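# Press down the marked end of an ivory rocker switch

## Task

Push the marked end of the ivory rocker switch down so that it stays latched down and the switch still lies flat. At the finish neither arm may touch the switch, and any drink can, parts box or small stack bin must still be upright.

## Robot and tools

Robot: two six-joint arms, left_arm and right_arm, each with a two-finger gripper. The joint order for every arm, in commands and in result lists, is always waist, shoulder, elbow, wrist pitch, wrist yaw, wrist roll. Stated ranges in rad: waist -2.618 to 3.054, shoulder 0.000 to 3.142, elbow 0.000 to 3.142, wrist pitch -1.571 to 1.571, wrist yaw -1.571 to 1.571, wrist roll -2.094 to 2.094. The real stop may differ by up to 0.059 rad either way.

Frame: every hand position, orientation and velocity is in the scene frame. Its origin is on the table top, halfway between the nominal arm bases; +x points out over the table, +z up, and +y toward left_arm (this has nothing to do with which side of an image something appears on). Calibrated bases: left_arm at (+0.035, +0.272, 0) m, quat_wxyz (+1.000, 0, 0, -0.009); right_arm at (+0.005, -0.244, 0) m, quat_wxyz (+1.000, 0, 0, -0.015). Reported hand poses may be off by a few cm, more when reaching far. end_effector_position is the point between the finger pads, about 1 cm short of the tips; fingers point along the gripper's +z and close along its y.

The command row: one flat list of 14 numbers covering both arms, each in [-1, 1]: left_arm's six joint values then its opening, then right_arm's six joint values then its opening. Joint values are offsets, not poses: they are added to the Joint targets that stood when the action (or move) began, not to the previous row. Scale: 1.0 equals 2.224 rad for waist, shoulder and elbow, and 8.485 rad for the three wrist joints. So sending the same offset twice moves twice. Opening is absolute: +1 fully open, -1 closed; between those, the fingers go to where grip_measured reads that number. To leave an arm alone send 0 for its joints and repeat its current opening (0 is a real half-open command).

execute_actions(actions, cameras): actions is a list of actions; each action is a table of up to 15 rows, one per 1/30 s step, with the last row held if the table is short. An action is refused (for both arms) if it would push a joint more than 0.059 rad beyond its range; a malformed or failing first action rejects the entire call. Images come back only for an empty actions list or when cameras names them. An empty list is a cheap way to look and to see the scene number.

move(target, speed, blend, opening_speed, grip_force, blocking, cameras): target is one 14-number row or a list of up to 15 rows; every row's offsets are measured from the same starting Joint targets. All joints travel together, so the hand follows a curve, with no collision avoidance. speed is the top rad/s of the joint with farthest to go (0.01 to 12.57, default 0.5), one value or one per target. blend (rad) rounds corners in a list; 0 stops at each. opening_speed (per second on the -1..+1 scale, at least 0.2) closes gradually. grip_force is newtons per pad, 10 to 50, one value or one per arm, and persists. blocking=false returns early while the move continues. Whole run is capped at 10 s. The result adds a move: line: done, off_target (resting more than 0.035 rad from target, e.g. blocked by contact), moving, held (a check withheld steps or the clearance check stopped it) or fault; limits=held flags withheld steps.

wait(seconds 0 to 10): lets time pass with last commands held; a running move goes on. stop(): brakes a running move, needing some distance. zoom_image(camera, region): camera is cam_head_left or cam_head_right, region [x0, y0, x1, y1] pixels from the top-left, at most 504 by 504, on that camera's newest picture. finished_scene(scene): the current scene's number; ends it irreversibly, so call only once the switch is latched and the hands are clear.

Cameras: cam_head_left and cam_head_right, each 896x504, on one bar behind and above the arms at about x -0.22, z 1.03, looking down over the table; calibration is given in the prompt and can be a little off.

Results: Joint positions (rad, then finger gap in m, 0.094 open), Joint velocities (may say within noise), Joint targets (the base for your next offsets), Joint torques (include the arm's weight; noisy and offset; joints 1 to 3 wrap at ±28 N m), Tool commands, grip_measured, end-effector pose, and after execute_actions some per-step joint readings. "joint sent to its limit" means a joint hit its end; "joint command not followed" means the clearance check altered targets; MOTOR HOT warns of heat.

Motion limits: each joint target may lead its measured angle by at most 0.339 rad (big joints) or 2.2 rad (wrist), and targets placing the hand over 200 mm from where it is are scaled back, so big moves take several actions. Tiny turns may not start. An arm stopped by contact keeps pressing until you command its targets back past its measured positions.

Avoid: fast contact (impact grows with speed and with how far the target lies beyond the contact), striking the table or heavy fixtures, knocking over the can, box or bin, anything leaving the table, the two arms touching or gripping each other, the wrist-camera cable touching things, and holding an arm stretched or pushing into something for long, which heats motors toward a fault that folds that arm away. Approach the switch slowly from above, press just enough to latch the marked end, then lift clear.

Each tool is called after "Call:" by a JSON object that holds its "name" and its "arguments".

## Session

Call:
{"name": "execute_actions", "arguments": {"actions": []}}

Scene clock: 0.00 s.
left_arm: end_effector_position=(+0.4306, +0.2970, +0.1019) grip_measured=+1.000 end_effector_quat_wxyz=(+0.594, -0.058, +0.801, +0.043) | right_arm: end_effector_position=(+0.4078, -0.2592, +0.1006) grip_measured=+1.000 end_effector_quat_wxyz=(+0.587, +0.008, +0.810, -0.016)
Joint positions: left_arm=[0.015 1.55 0.343 0.908 -0.141 -0.044 0.094] | right_arm=[-0.012 1.559 0.377 0.866 -0.004 -0.019 0.094]
Joint velocities: within noise
Joint torques (N m): no reading
Heat: left arm: 26 °C; right arm: 30 °C.
Joint targets: left_arm=[0.015 1.542 0.352 0.915 -0.142 -0.045] | right_arm=[-0.012 1.552 0.383 0.873 -0.004 -0.019]
Tool commands: left_gripper/opening=+1.0 right_gripper/opening=+1.0

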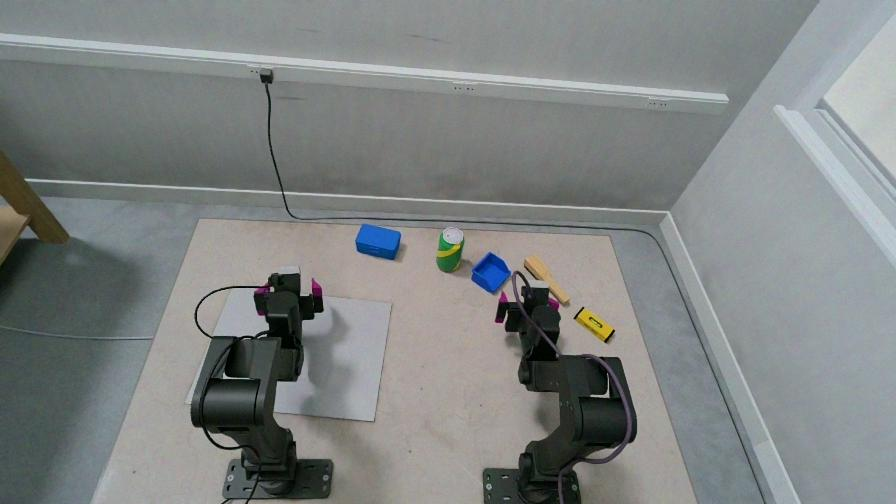

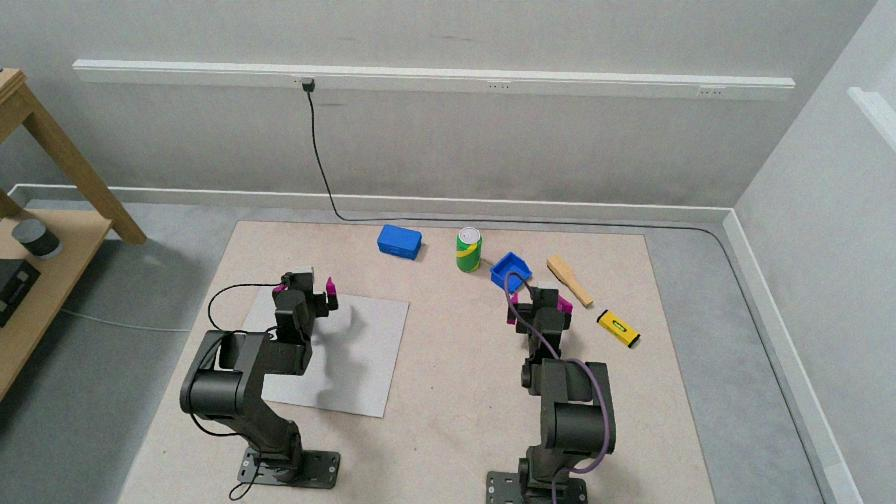

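Call:
{"name": "zoom_image", "arguments": {"camera": "cam_head_left", "region": [160, 220, 420, 440]}}

Call:
{"name": "zoom_image", "arguments": {"camera": "cam_head_right", "region": [440, 220, 660, 400]}}

Call:
{"name": "zoom_image", "arguments": {"camera": "cam_head_right", "region": [200, 240, 420, 420]}}

Scaled by 1.938 from the camera's 896x504 image, which has a finer 1280x720 frame.

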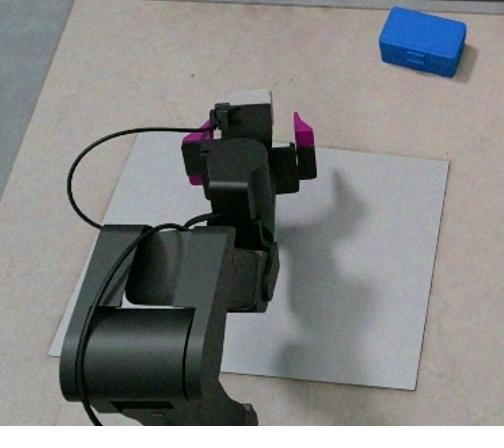

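Scaled by 2.291 from the camera's 896x504 image, which has a finer 1280x720 frame.

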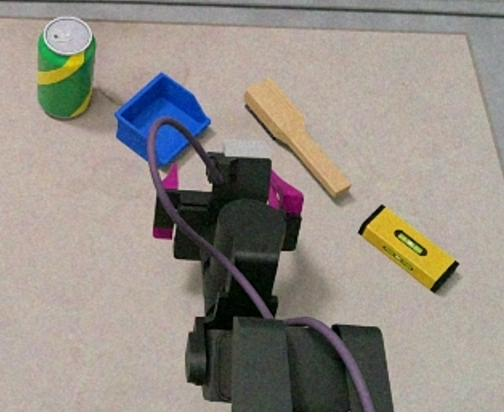

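Scaled by 2.291 from the camera's 896x504 image, which has a finer 1280x720 frame.

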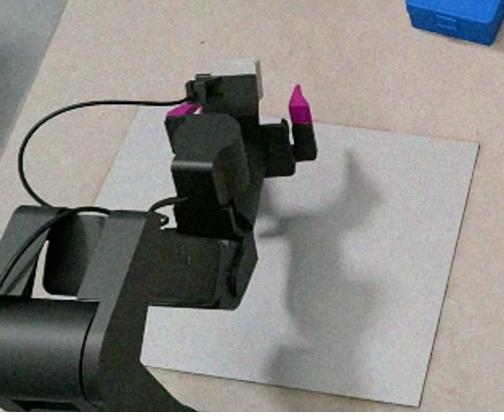

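Call:
{"name": "move", "arguments": {"target": [0.3147, -0.1349, 0, 0, 0, 0, 1.0, -0.3147, -0.1349, 0, 0, 0, 0, 1.0], "speed": 0.8, "cameras": ["all"]}}

Scene clock: 14.60 s.
left_arm: end_effector_position=(+0.3149, +0.5378, +0.2079) grip_measured=+1.000 end_effector_quat_wxyz=(+0.648, -0.301, +0.645, +0.270) | right_arm: end_effector_position=(+0.2956, -0.5079, +0.2079) grip_measured=+1.000 end_effector_quat_wxyz=(+0.644, +0.254, +0.674, -0.257)
Joint positions: left_arm=[0.71 1.264 0.343 0.906 -0.139 -0.044 0.094] | right_arm=[-0.709 1.271 0.377 0.857 0 -0.019 0.094]
Joint torques (N m): left_arm=[0.47 -5.22 8.01 2.29 -0.03 -0.05] | right_arm=[-0.29 -4.38 7.47 2.28 -0.06 -0.02]
Heat: left arm: 28 °C; right arm: 32 °C.
Joint targets: left_arm=[0.714 1.242 0.352 0.915 -0.142 -0.045] | right_arm=[-0.712 1.252 0.383 0.873 -0.004 -0.018]
move: done

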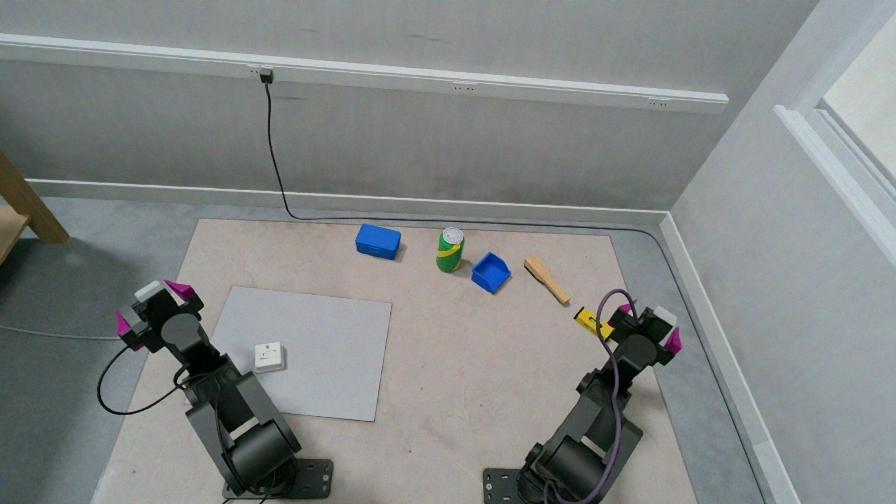

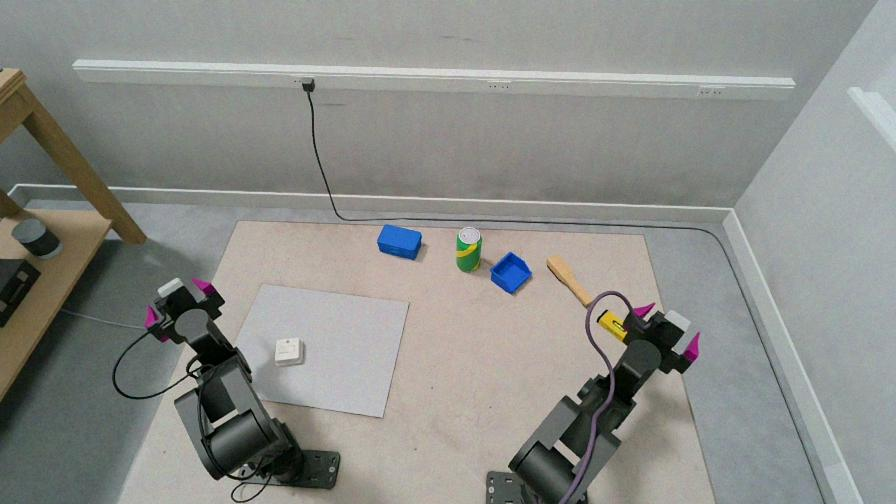

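Call:
{"name": "zoom_image", "arguments": {"camera": "cam_head_left", "region": [235, 325, 305, 385]}}

Call:
{"name": "zoom_image", "arguments": {"camera": "cam_head_right", "region": [255, 325, 325, 385]}}

Scaled by 7.200 from the camera's 896x504 image, which has a finer 1280x720 frame.

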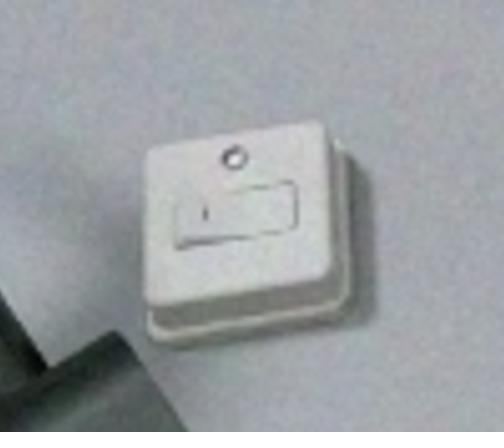

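Scaled by 7.200 from the camera's 896x504 image, which has a finer 1280x720 frame.

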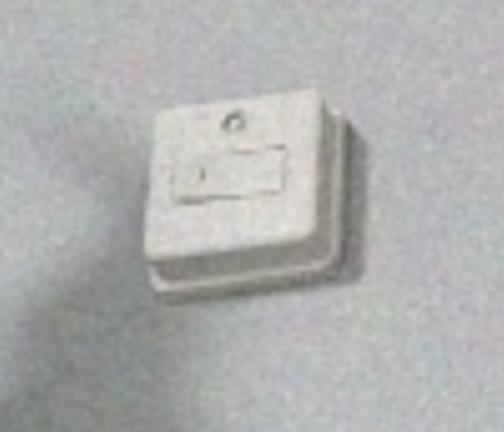

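Call:
{"name": "move", "arguments": {"target": [-0.2401, 0.1066, 0.3970, -0.2642, 0.01674, 0.0053, -0.95, 0, 0, 0, 0, 0, 0, 1.0], "speed": 1.0, "cameras": ["all"]}}

Scene clock: 42.50 s.
left_arm: end_effector_position=(+0.2741, +0.3153, +0.1264) grip_measured=-0.949 end_effector_quat_wxyz=(-0.002, -0.089, +0.996, +0.005) | right_arm: end_effector_position=(+0.2956, -0.5079, +0.2079) grip_measured=+1.000 end_effector_quat_wxyz=(+0.644, +0.254, +0.674, -0.257)
Joint positions: left_arm=[0.185 1.465 1.208 -1.318 -0.01 -0.01 0.002] | right_arm=[-0.709 1.271 0.377 0.857 0 -0.019 0.094]
Joint torques (N m): left_arm=[-0.43 -3.71 9.32 0.43 0.13 0.06] | right_arm=[-0.29 -4.37 7.47 2.29 -0.06 -0.03]
Heat: left arm: 30 °C; right arm: 33 °C.
Joint targets: left_arm=[0.180 1.479 1.235 -1.327 0.000 0.000] | right_arm=[-0.712 1.252 0.383 0.873 -0.004 -0.018]
move: done

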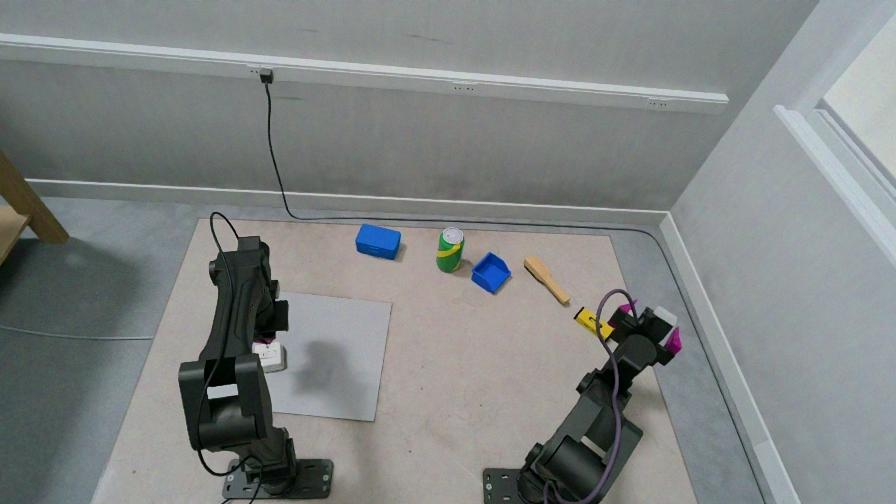

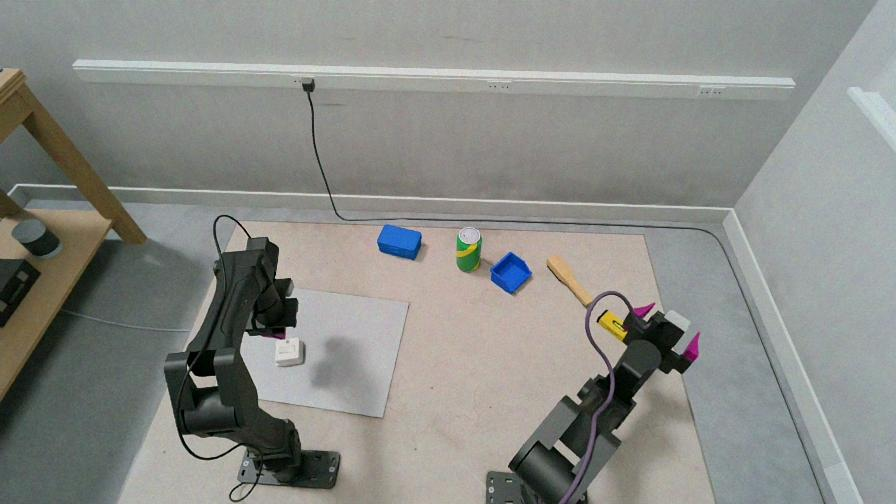

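Call:
{"name": "zoom_image", "arguments": {"camera": "cam_head_left", "region": [225, 300, 325, 400]}}

Call:
{"name": "zoom_image", "arguments": {"camera": "cam_head_right", "region": [235, 290, 335, 390]}}

Scaled by 5.040 from the camera's 896x504 image, which has a finer 1280x720 frame.

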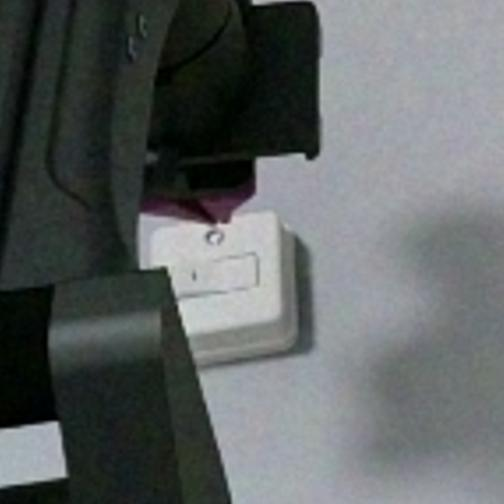

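Scaled by 5.040 from the camera's 896x504 image, which has a finer 1280x720 frame.

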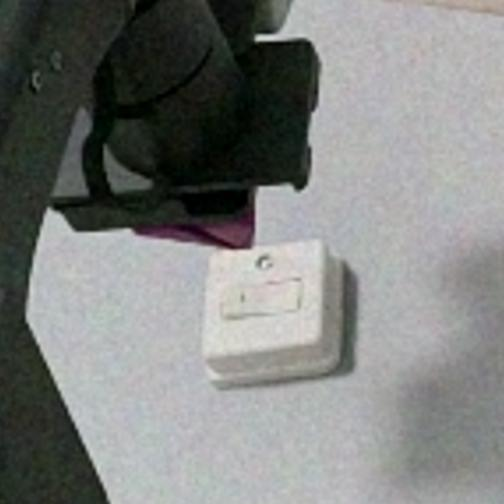

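Call:
{"name": "zoom_image", "arguments": {"camera": "cam_head_right", "region": [240, 315, 300, 375]}}

Call:
{"name": "zoom_image", "arguments": {"camera": "cam_head_left", "region": [240, 325, 300, 385]}}

Scaled by 8.400 from the camera's 896x504 image, which has a finer 1280x720 frame.

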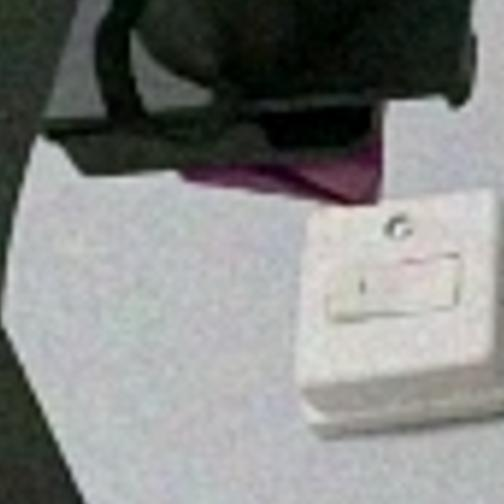

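Scaled by 8.400 from the camera's 896x504 image, which has a finer 1280x720 frame.

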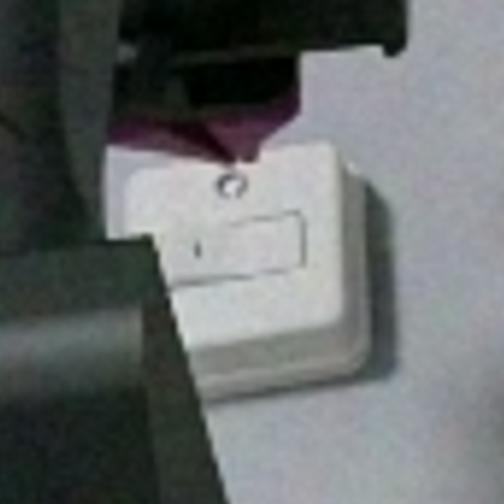

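Call:
{"name": "move", "arguments": {"target": [0, 0, 0, 0, -0.01674, 0, -0.95, 0, 0, 0, 0, 0, 0, 1.0], "speed": 0.5, "cameras": ["all"]}}

Call:
{"name": "zoom_image", "arguments": {"camera": "cam_head_right", "region": [240, 315, 300, 375]}}

Call:
{"name": "zoom_image", "arguments": {"camera": "cam_head_left", "region": [230, 315, 290, 375]}}

Scene clock: 55.57 s.
left_arm: end_effector_position=(+0.2705, +0.3362, +0.1279) grip_measured=-0.949 end_effector_quat_wxyz=(-0.007, -0.088, +0.994, +0.064) | right_arm: end_effector_position=(+0.2956, -0.5079, +0.2079) grip_measured=+1.000 end_effector_quat_wxyz=(+0.644, +0.254, +0.674, -0.257)
Joint positions: left_arm=[0.185 1.465 1.208 -1.318 -0.128 -0.009 0.002] | right_arm=[-0.709 1.271 0.377 0.857 0 -0.019 0.094]
Joint torques (N m): left_arm=[-0.38 -3.54 9.39 0.44 -0.22 0.07] | right_arm=[-0.29 -4.38 7.46 2.29 -0.06 -0.02]
Heat: left arm: 29 °C; right arm: 34 °C.
Joint targets: left_arm=[0.180 1.479 1.235 -1.327 -0.142 0.000] | right_arm=[-0.712 1.252 0.383 0.873 -0.004 -0.018]
move: done

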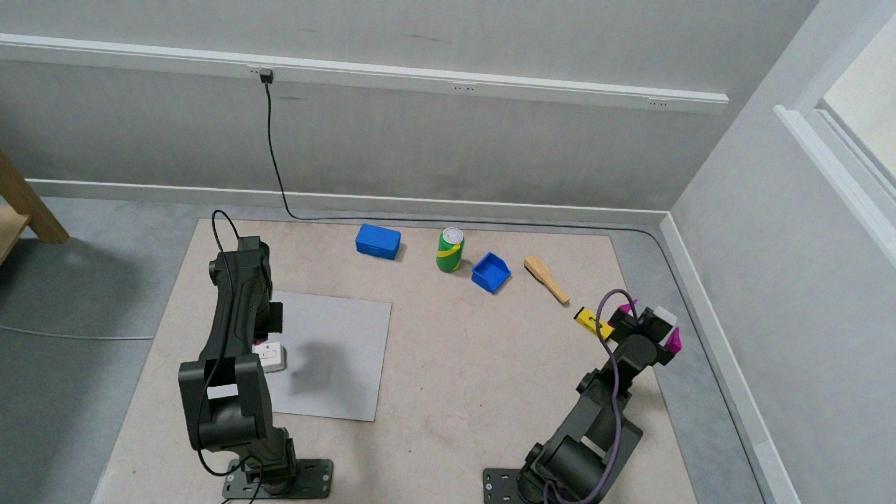

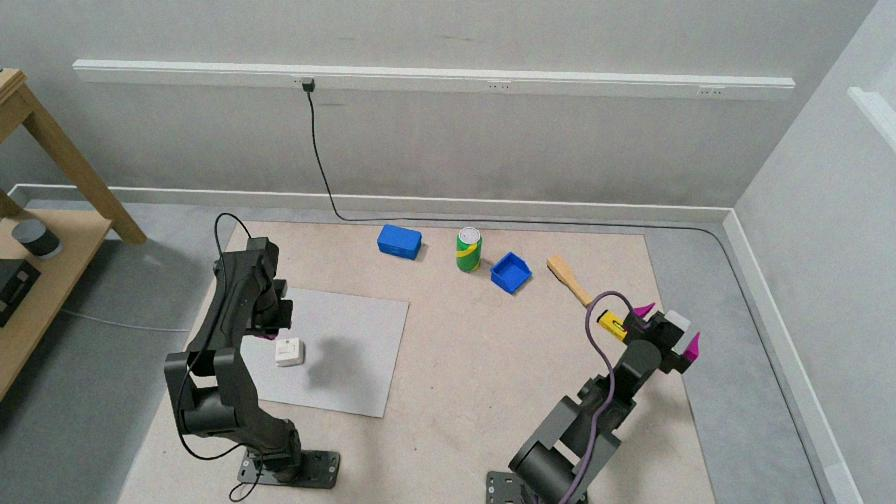

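Scaled by 8.400 from the camera's 896x504 image, which has a finer 1280x720 frame.

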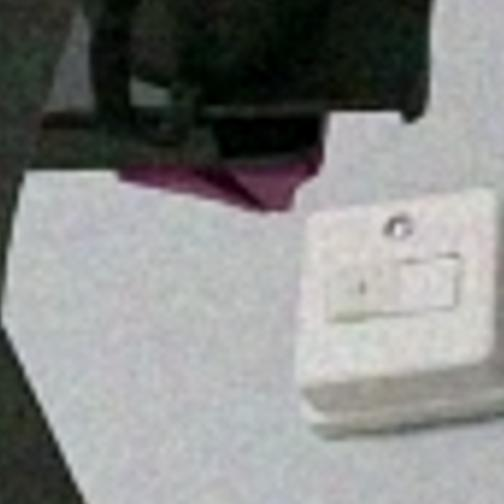

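Scaled by 8.400 from the camera's 896x504 image, which has a finer 1280x720 frame.

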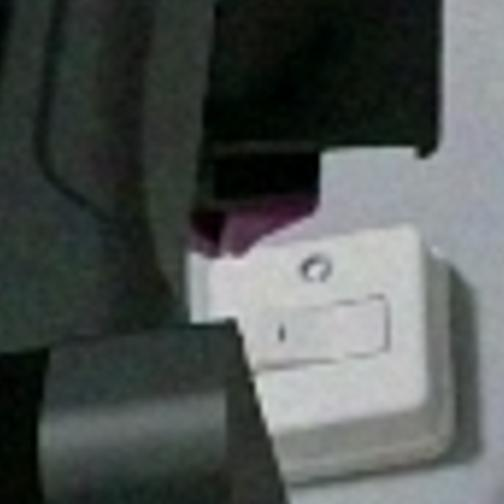

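Call:
{"name": "move", "arguments": {"target": [0.01349, 0.0338, -0.0670, 0.02642, 0, 0, -0.95, 0, 0, 0, 0, 0, 0, 1.0], "speed": 0.3, "cameras": ["all"]}}

Call:
{"name": "zoom_image", "arguments": {"camera": "cam_head_right", "region": [240, 315, 300, 375]}}

Call:
{"name": "zoom_image", "arguments": {"camera": "cam_head_left", "region": [230, 315, 290, 375]}}

Scene clock: 73.60 s.
left_arm: end_effector_position=(+0.2850, +0.3437, +0.0806) grip_measured=-0.949 end_effector_quat_wxyz=(-0.005, -0.098, +0.993, +0.064) | right_arm: end_effector_position=(+0.2956, -0.5079, +0.2079) grip_measured=+1.000 end_effector_quat_wxyz=(+0.644, +0.254, +0.674, -0.257)
Joint positions: left_arm=[0.204 1.542 1.09 -1.118 -0.129 -0.009 0.002] | right_arm=[-0.709 1.271 0.377 0.857 0 -0.019 0.094]
Joint torques (N m): left_arm=[0.51 -4.37 6.26 0.7 -0.22 0.07] | right_arm=[-0.28 -4.38 7.46 2.28 -0.06 -0.02]
Heat: left arm: 30 °C; right arm: 35 °C.
Joint targets: left_arm=[0.210 1.554 1.086 -1.103 -0.142 0.000] | right_arm=[-0.712 1.252 0.383 0.873 -0.004 -0.018]
move: done

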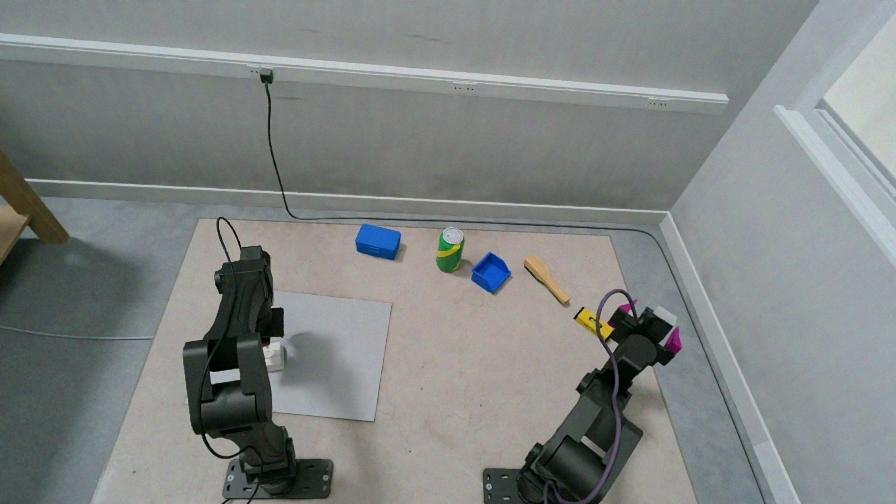

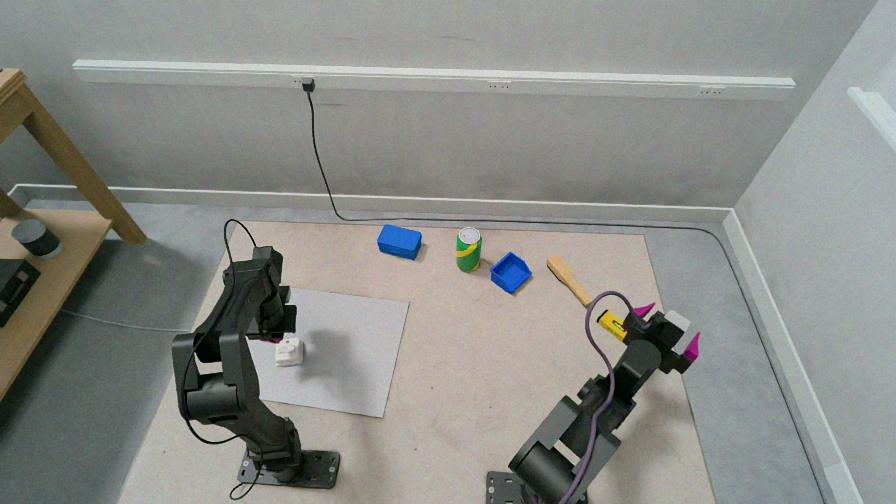

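Scaled by 8.400 from the camera's 896x504 image, which has a finer 1280x720 frame.

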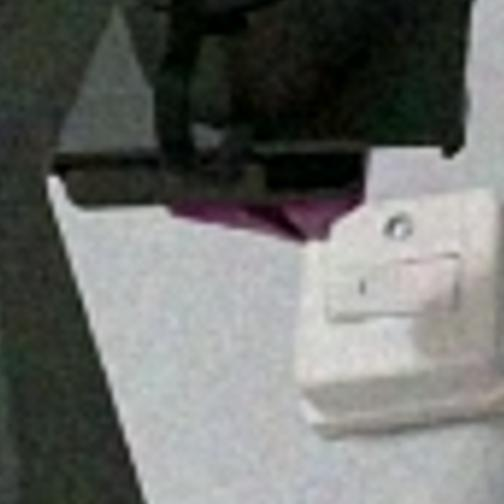

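Scaled by 8.400 from the camera's 896x504 image, which has a finer 1280x720 frame.

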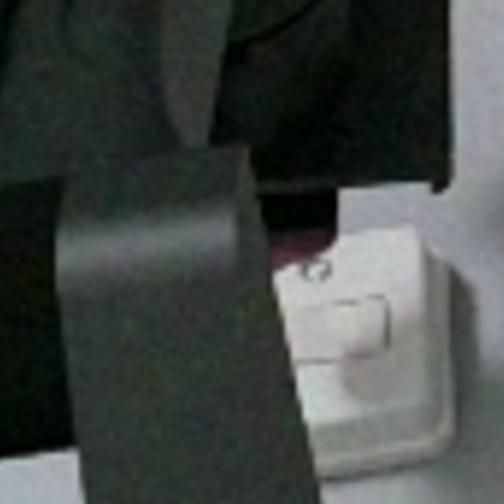

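Call:
{"name": "move", "arguments": {"target": [0.0045, 0.0315, -0.01574, 0.01214, 0, 0, -0.95, 0, 0, 0, 0, 0, 0, 1.0], "speed": 0.2, "cameras": ["all"]}}

Call:
{"name": "zoom_image", "arguments": {"camera": "cam_head_right", "region": [240, 315, 300, 375]}}

Call:
{"name": "zoom_image", "arguments": {"camera": "cam_head_left", "region": [230, 315, 290, 375]}}

Scene clock: 87.03 s.
left_arm: end_effector_position=(+0.2955, +0.3483, +0.0556) grip_measured=-0.949 end_effector_quat_wxyz=(-0.005, -0.102, +0.993, +0.064) | right_arm: end_effector_position=(+0.2956, -0.5079, +0.2079) grip_measured=+1.000 end_effector_quat_wxyz=(+0.644, +0.254, +0.674, -0.257)
Joint positions: left_arm=[0.214 1.61 1.056 -1.015 -0.129 -0.009 0.002] | right_arm=[-0.709 1.271 0.377 0.857 0 -0.019 0.094]
Joint torques (N m): left_arm=[0.5 -4.71 6.09 0.66 -0.21 0.06] | right_arm=[-0.29 -4.4 7.47 2.28 -0.06 -0.02]
Heat: left arm: 29 °C; right arm: 35 °C.
Joint targets: left_arm=[0.220 1.624 1.051 -1.000 -0.142 0.000] | right_arm=[-0.712 1.252 0.383 0.873 -0.004 -0.018]
move: done

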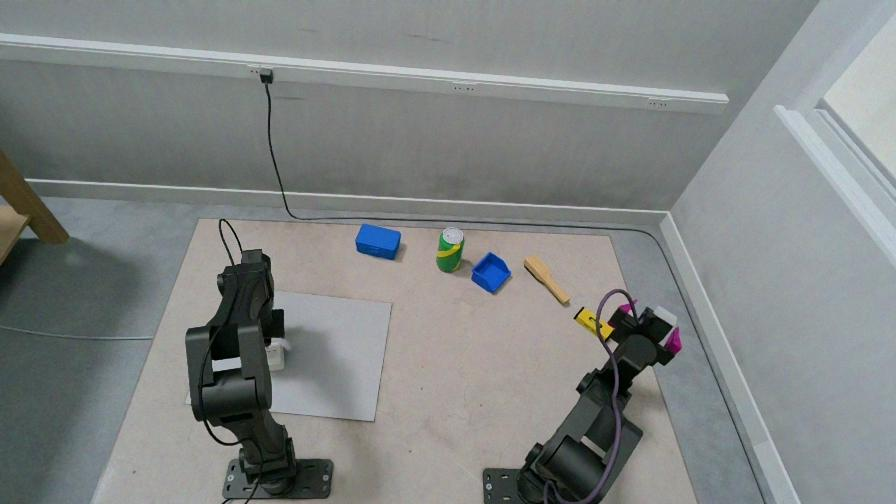

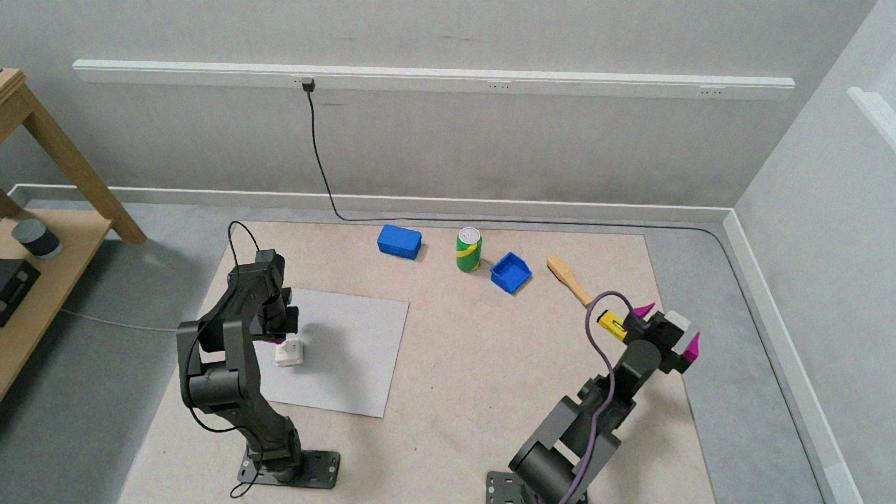

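Scaled by 8.400 from the camera's 896x504 image, which has a finer 1280x720 frame.

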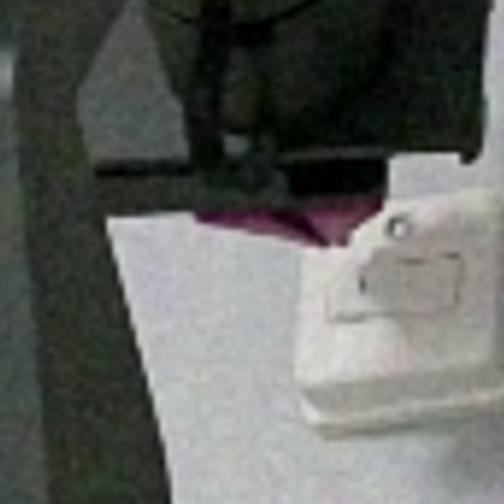

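Scaled by 8.400 from the camera's 896x504 image, which has a finer 1280x720 frame.

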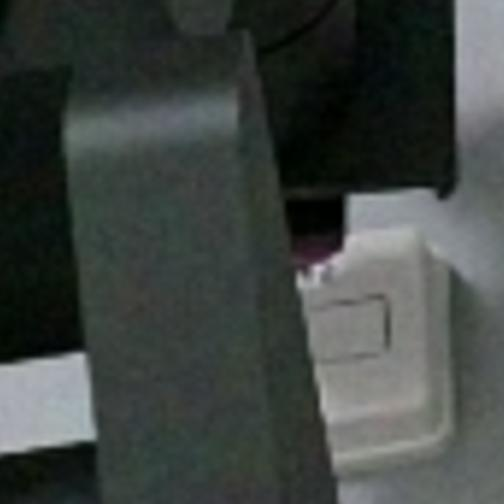

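Call:
{"name": "move", "arguments": {"target": [0, 0.00585, -0.01259, 0.0046, 0, 0, -0.95, 0, 0, 0, 0, 0, 0, 1.0], "speed": 0.1, "cameras": ["all"]}}

Call:
{"name": "zoom_image", "arguments": {"camera": "cam_head_right", "region": [240, 315, 300, 375]}}

Scene clock: 94.27 s.
left_arm: end_effector_position=(+0.2953, +0.3483, +0.0462) grip_measured=-0.949 end_effector_quat_wxyz=(-0.005, -0.102, +0.993, +0.064) | right_arm: end_effector_position=(+0.2956, -0.5079, +0.2079) grip_measured=+1.000 end_effector_quat_wxyz=(+0.644, +0.254, +0.674, -0.257)
Joint positions: left_arm=[0.214 1.621 1.029 -0.976 -0.129 -0.009 0.002] | right_arm=[-0.709 1.271 0.377 0.857 0 -0.019 0.094]
Joint torques (N m): left_arm=[0.55 -4.57 5.89 0.67 -0.22 0.08] | right_arm=[-0.29 -4.37 7.47 2.28 -0.06 -0.02]
Heat: left arm: 29 °C; right arm: 35 °C.
Joint targets: left_arm=[0.220 1.637 1.023 -0.961 -0.142 0.000] | right_arm=[-0.712 1.252 0.383 0.873 -0.004 -0.018]
move: done

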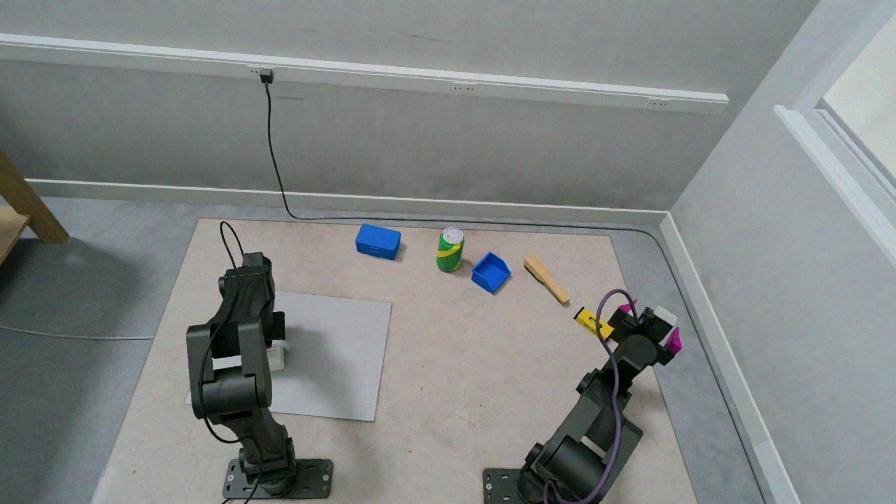

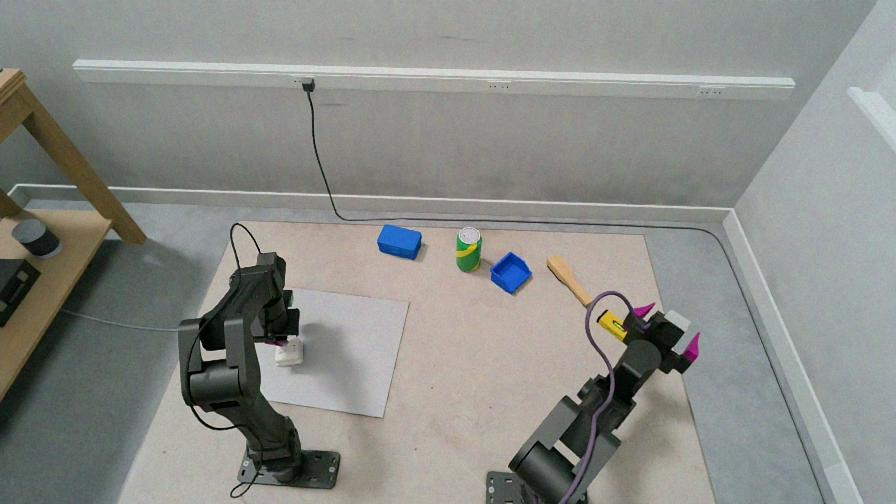

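Scaled by 8.400 from the camera's 896x504 image, which has a finer 1280x720 frame.

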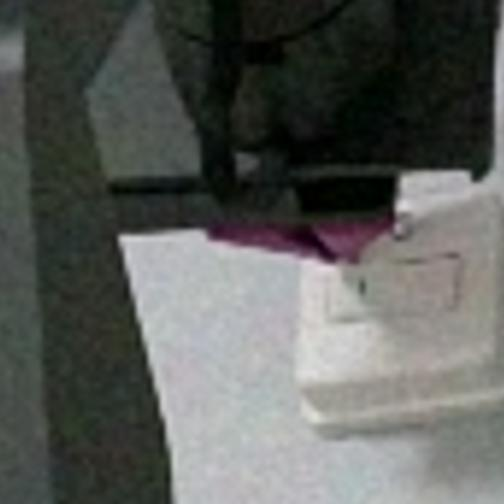

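Call:
{"name": "move", "arguments": {"target": [0, 0.00619, -0.0124, 0.00487, 0, 0, -0.95, 0, 0, 0, 0, 0, 0, 1.0], "speed": 0.08, "cameras": ["all"]}}

Call:
{"name": "zoom_image", "arguments": {"camera": "cam_head_right", "region": [240, 315, 300, 375]}}

Scene clock: 98.33 s.
left_arm: end_effector_position=(+0.2947, +0.3498, +0.0373) grip_measured=-0.949 end_effector_quat_wxyz=(-0.006, -0.102, +0.992, +0.069) | right_arm: end_effector_position=(+0.2956, -0.5079, +0.2079) grip_measured=+1.000 end_effector_quat_wxyz=(+0.644, +0.254, +0.674, -0.257)
Joint positions: left_arm=[0.214 1.633 1.003 -0.939 -0.138 -0.009 0.002] | right_arm=[-0.709 1.271 0.377 0.857 0 -0.019 0.094]
Joint torques (N m): left_arm=[0.57 -4.46 5.75 0.7 -0.14 0.07] | right_arm=[-0.29 -4.37 7.46 2.28 -0.06 -0.03]
Heat: left arm: 28 °C; right arm: 35 °C.
Joint targets: left_arm=[0.220 1.651 0.995 -0.919 -0.142 0.000] | right_arm=[-0.712 1.252 0.383 0.873 -0.004 -0.018]
move: done

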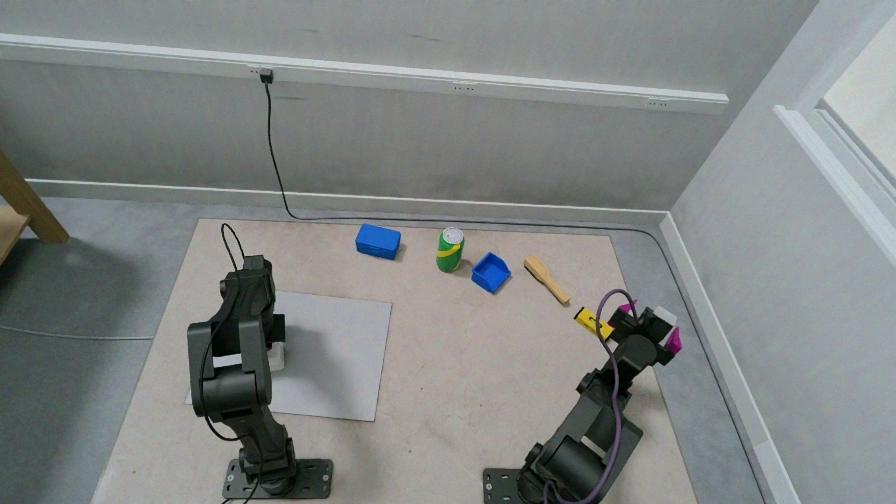

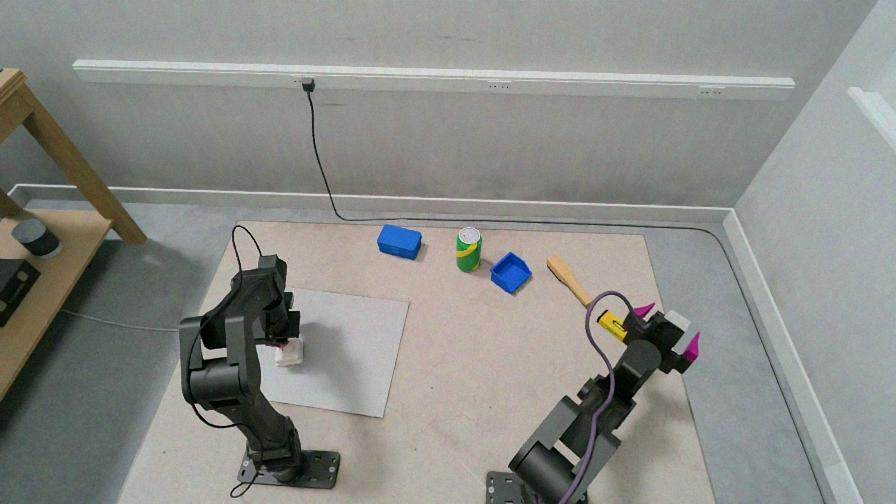

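Scaled by 8.400 from the camera's 896x504 image, which has a finer 1280x720 frame.

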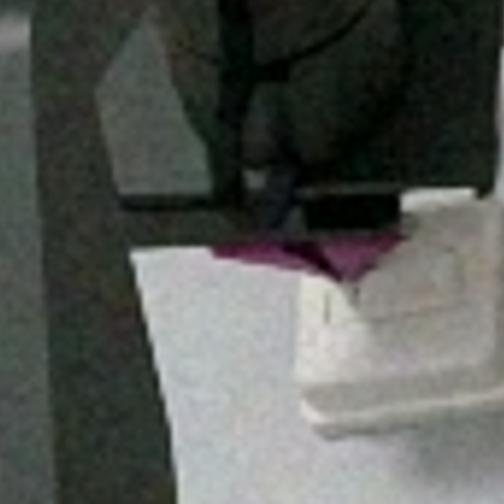

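Call:
{"name": "move", "arguments": {"target": [0, 0.0031, -0.0062, 0.00244, 0, 0, -0.95, 0, 0, 0, 0, 0, 0, 1.0], "speed": 0.05, "cameras": ["all"]}}

Call:
{"name": "zoom_image", "arguments": {"camera": "cam_head_right", "region": [240, 315, 300, 375]}}

Scene clock: 100.50 s.
left_arm: end_effector_position=(+0.2947, +0.3498, +0.0369) grip_measured=-0.949 end_effector_quat_wxyz=(-0.005, -0.102, +0.992, +0.069) | right_arm: end_effector_position=(+0.2956, -0.5079, +0.2079) grip_measured=+1.000 end_effector_quat_wxyz=(+0.644, +0.254, +0.674, -0.257)
Joint positions: left_arm=[0.214 1.633 1.001 -0.936 -0.138 -0.009 0.002] | right_arm=[-0.709 1.271 0.377 0.857 0 -0.019 0.094]
Joint torques (N m): left_arm=[0.53 -3.93 4.67 0.92 -0.13 0.07] | right_arm=[-0.29 -4.37 7.47 2.28 -0.06 -0.02]
Heat: left arm: 28 °C; right arm: 36 °C.
Joint targets: left_arm=[0.220 1.658 0.982 -0.899 -0.142 0.000] | right_arm=[-0.712 1.252 0.383 0.873 -0.004 -0.018]
move: off_target (left_arm); left_arm: the wrist pitch is farthest, 0.038 rad from its target

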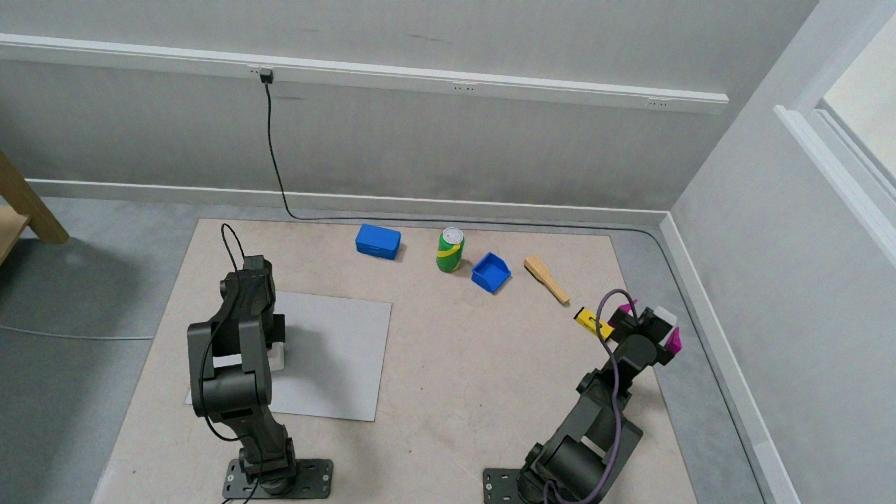

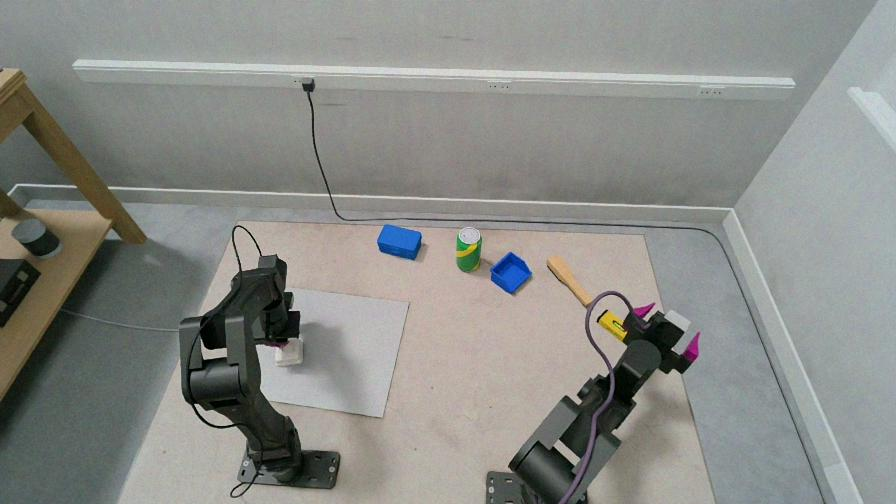

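Scaled by 8.400 from the camera's 896x504 image, which has a finer 1280x720 frame.

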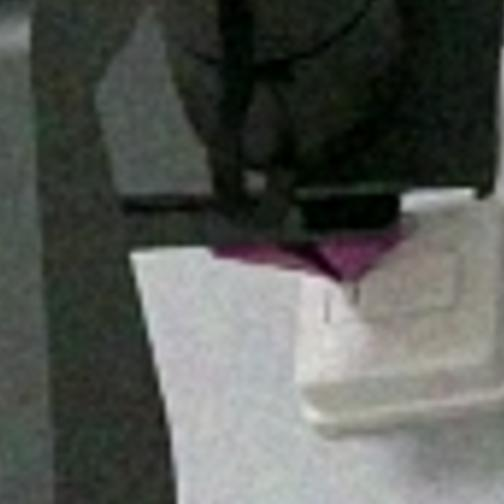

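Call:
{"name": "move", "arguments": {"target": [0, 0.0031, -0.0062, 0.00244, 0, 0, -0.95, 0, 0, 0, 0, 0, 0, 1.0], "speed": 0.05}}

Call:
{"name": "move", "arguments": {"target": [0, 0.0031, -0.0062, 0.00244, 0, 0, -0.95, 0, 0, 0, 0, 0, 0, 1.0], "speed": 0.05, "cameras": ["all"]}}

Call:
{"name": "zoom_image", "arguments": {"camera": "cam_head_right", "region": [240, 315, 300, 375]}}

Scene clock: 103.33 s.
left_arm: end_effector_position=(+0.2944, +0.3499, +0.0363) grip_measured=-0.949 end_effector_quat_wxyz=(-0.005, -0.102, +0.992, +0.069) | right_arm: end_effector_position=(+0.2956, -0.5079, +0.2079) grip_measured=+1.000 end_effector_quat_wxyz=(+0.644, +0.254, +0.674, -0.257)
Joint positions: left_arm=[0.214 1.633 0.998 -0.933 -0.139 -0.009 0.002] | right_arm=[-0.709 1.271 0.377 0.857 0 -0.019 0.094]
Joint torques (N m): left_arm=[0.42 -3.49 3.52 1.09 -0.11 0.07] | right_arm=[-0.29 -4.38 7.47 2.28 -0.07 -0.02]
Heat: left arm: 28 °C; right arm: 36 °C.
Joint targets: left_arm=[0.220 1.665 0.968 -0.878 -0.142 0.000] | right_arm=[-0.712 1.252 0.383 0.873 -0.004 -0.018]
move: off_target (left_arm); left_arm: the wrist pitch is farthest, 0.055 rad from its target

Scene clock: 104.03 s.
left_arm: end_effector_position=(+0.2944, +0.3499, +0.0359) grip_measured=-0.949 end_effector_quat_wxyz=(-0.005, -0.102, +0.992, +0.069) | right_arm: end_effector_position=(+0.2956, -0.5079, +0.2079) grip_measured=+1.000 end_effector_quat_wxyz=(+0.644, +0.254, +0.674, -0.257)
Joint positions: left_arm=[0.214 1.633 0.997 -0.931 -0.139 -0.008 0.002] | right_arm=[-0.709 1.271 0.377 0.857 0 -0.019 0.094]
Joint torques (N m): left_arm=[0.47 -2.77 2.44 1.28 -0.12 0.07] | right_arm=[-0.31 -4.36 7.46 2.28 -0.07 -0.02]
Heat: left arm: 28 °C; right arm: 36 °C.
Joint targets: left_arm=[0.220 1.671 0.954 -0.857 -0.142 0.000] | right_arm=[-0.712 1.252 0.383 0.873 -0.004 -0.018]
move: off_target (left_arm); left_arm: the wrist pitch is farthest, 0.073 rad from its target

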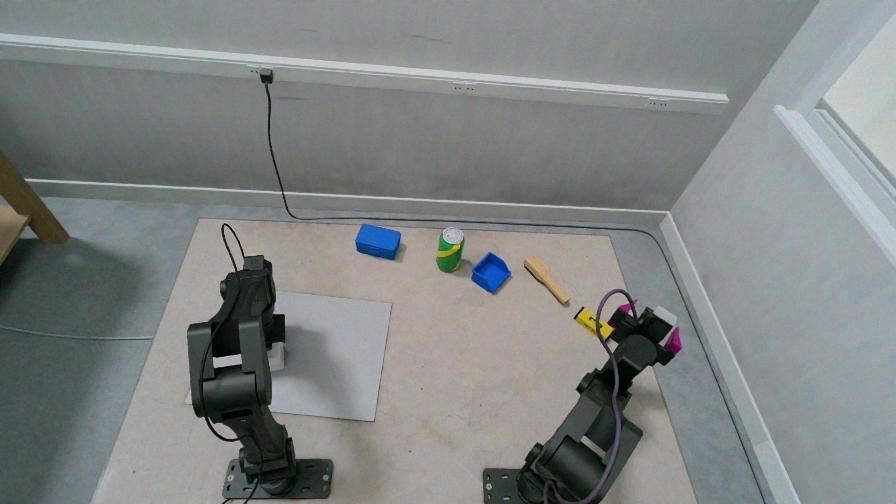

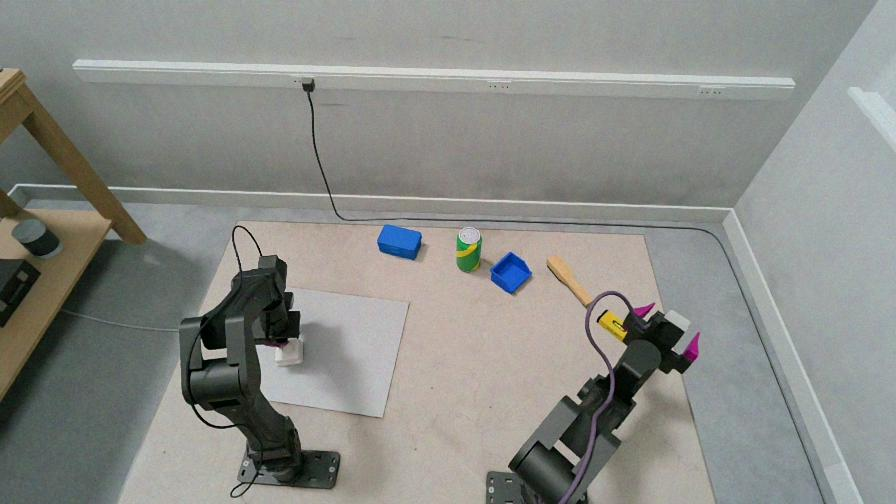

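Scaled by 8.400 from the camera's 896x504 image, which has a finer 1280x720 frame.

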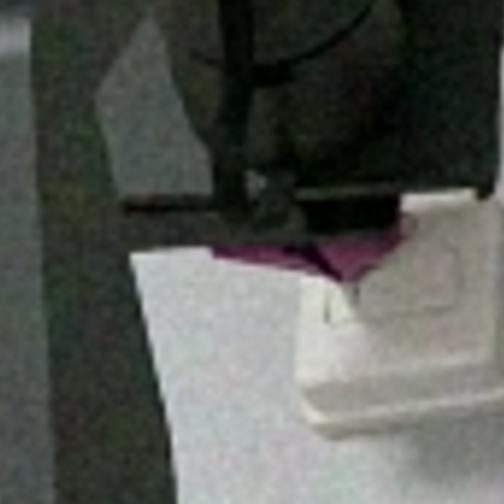

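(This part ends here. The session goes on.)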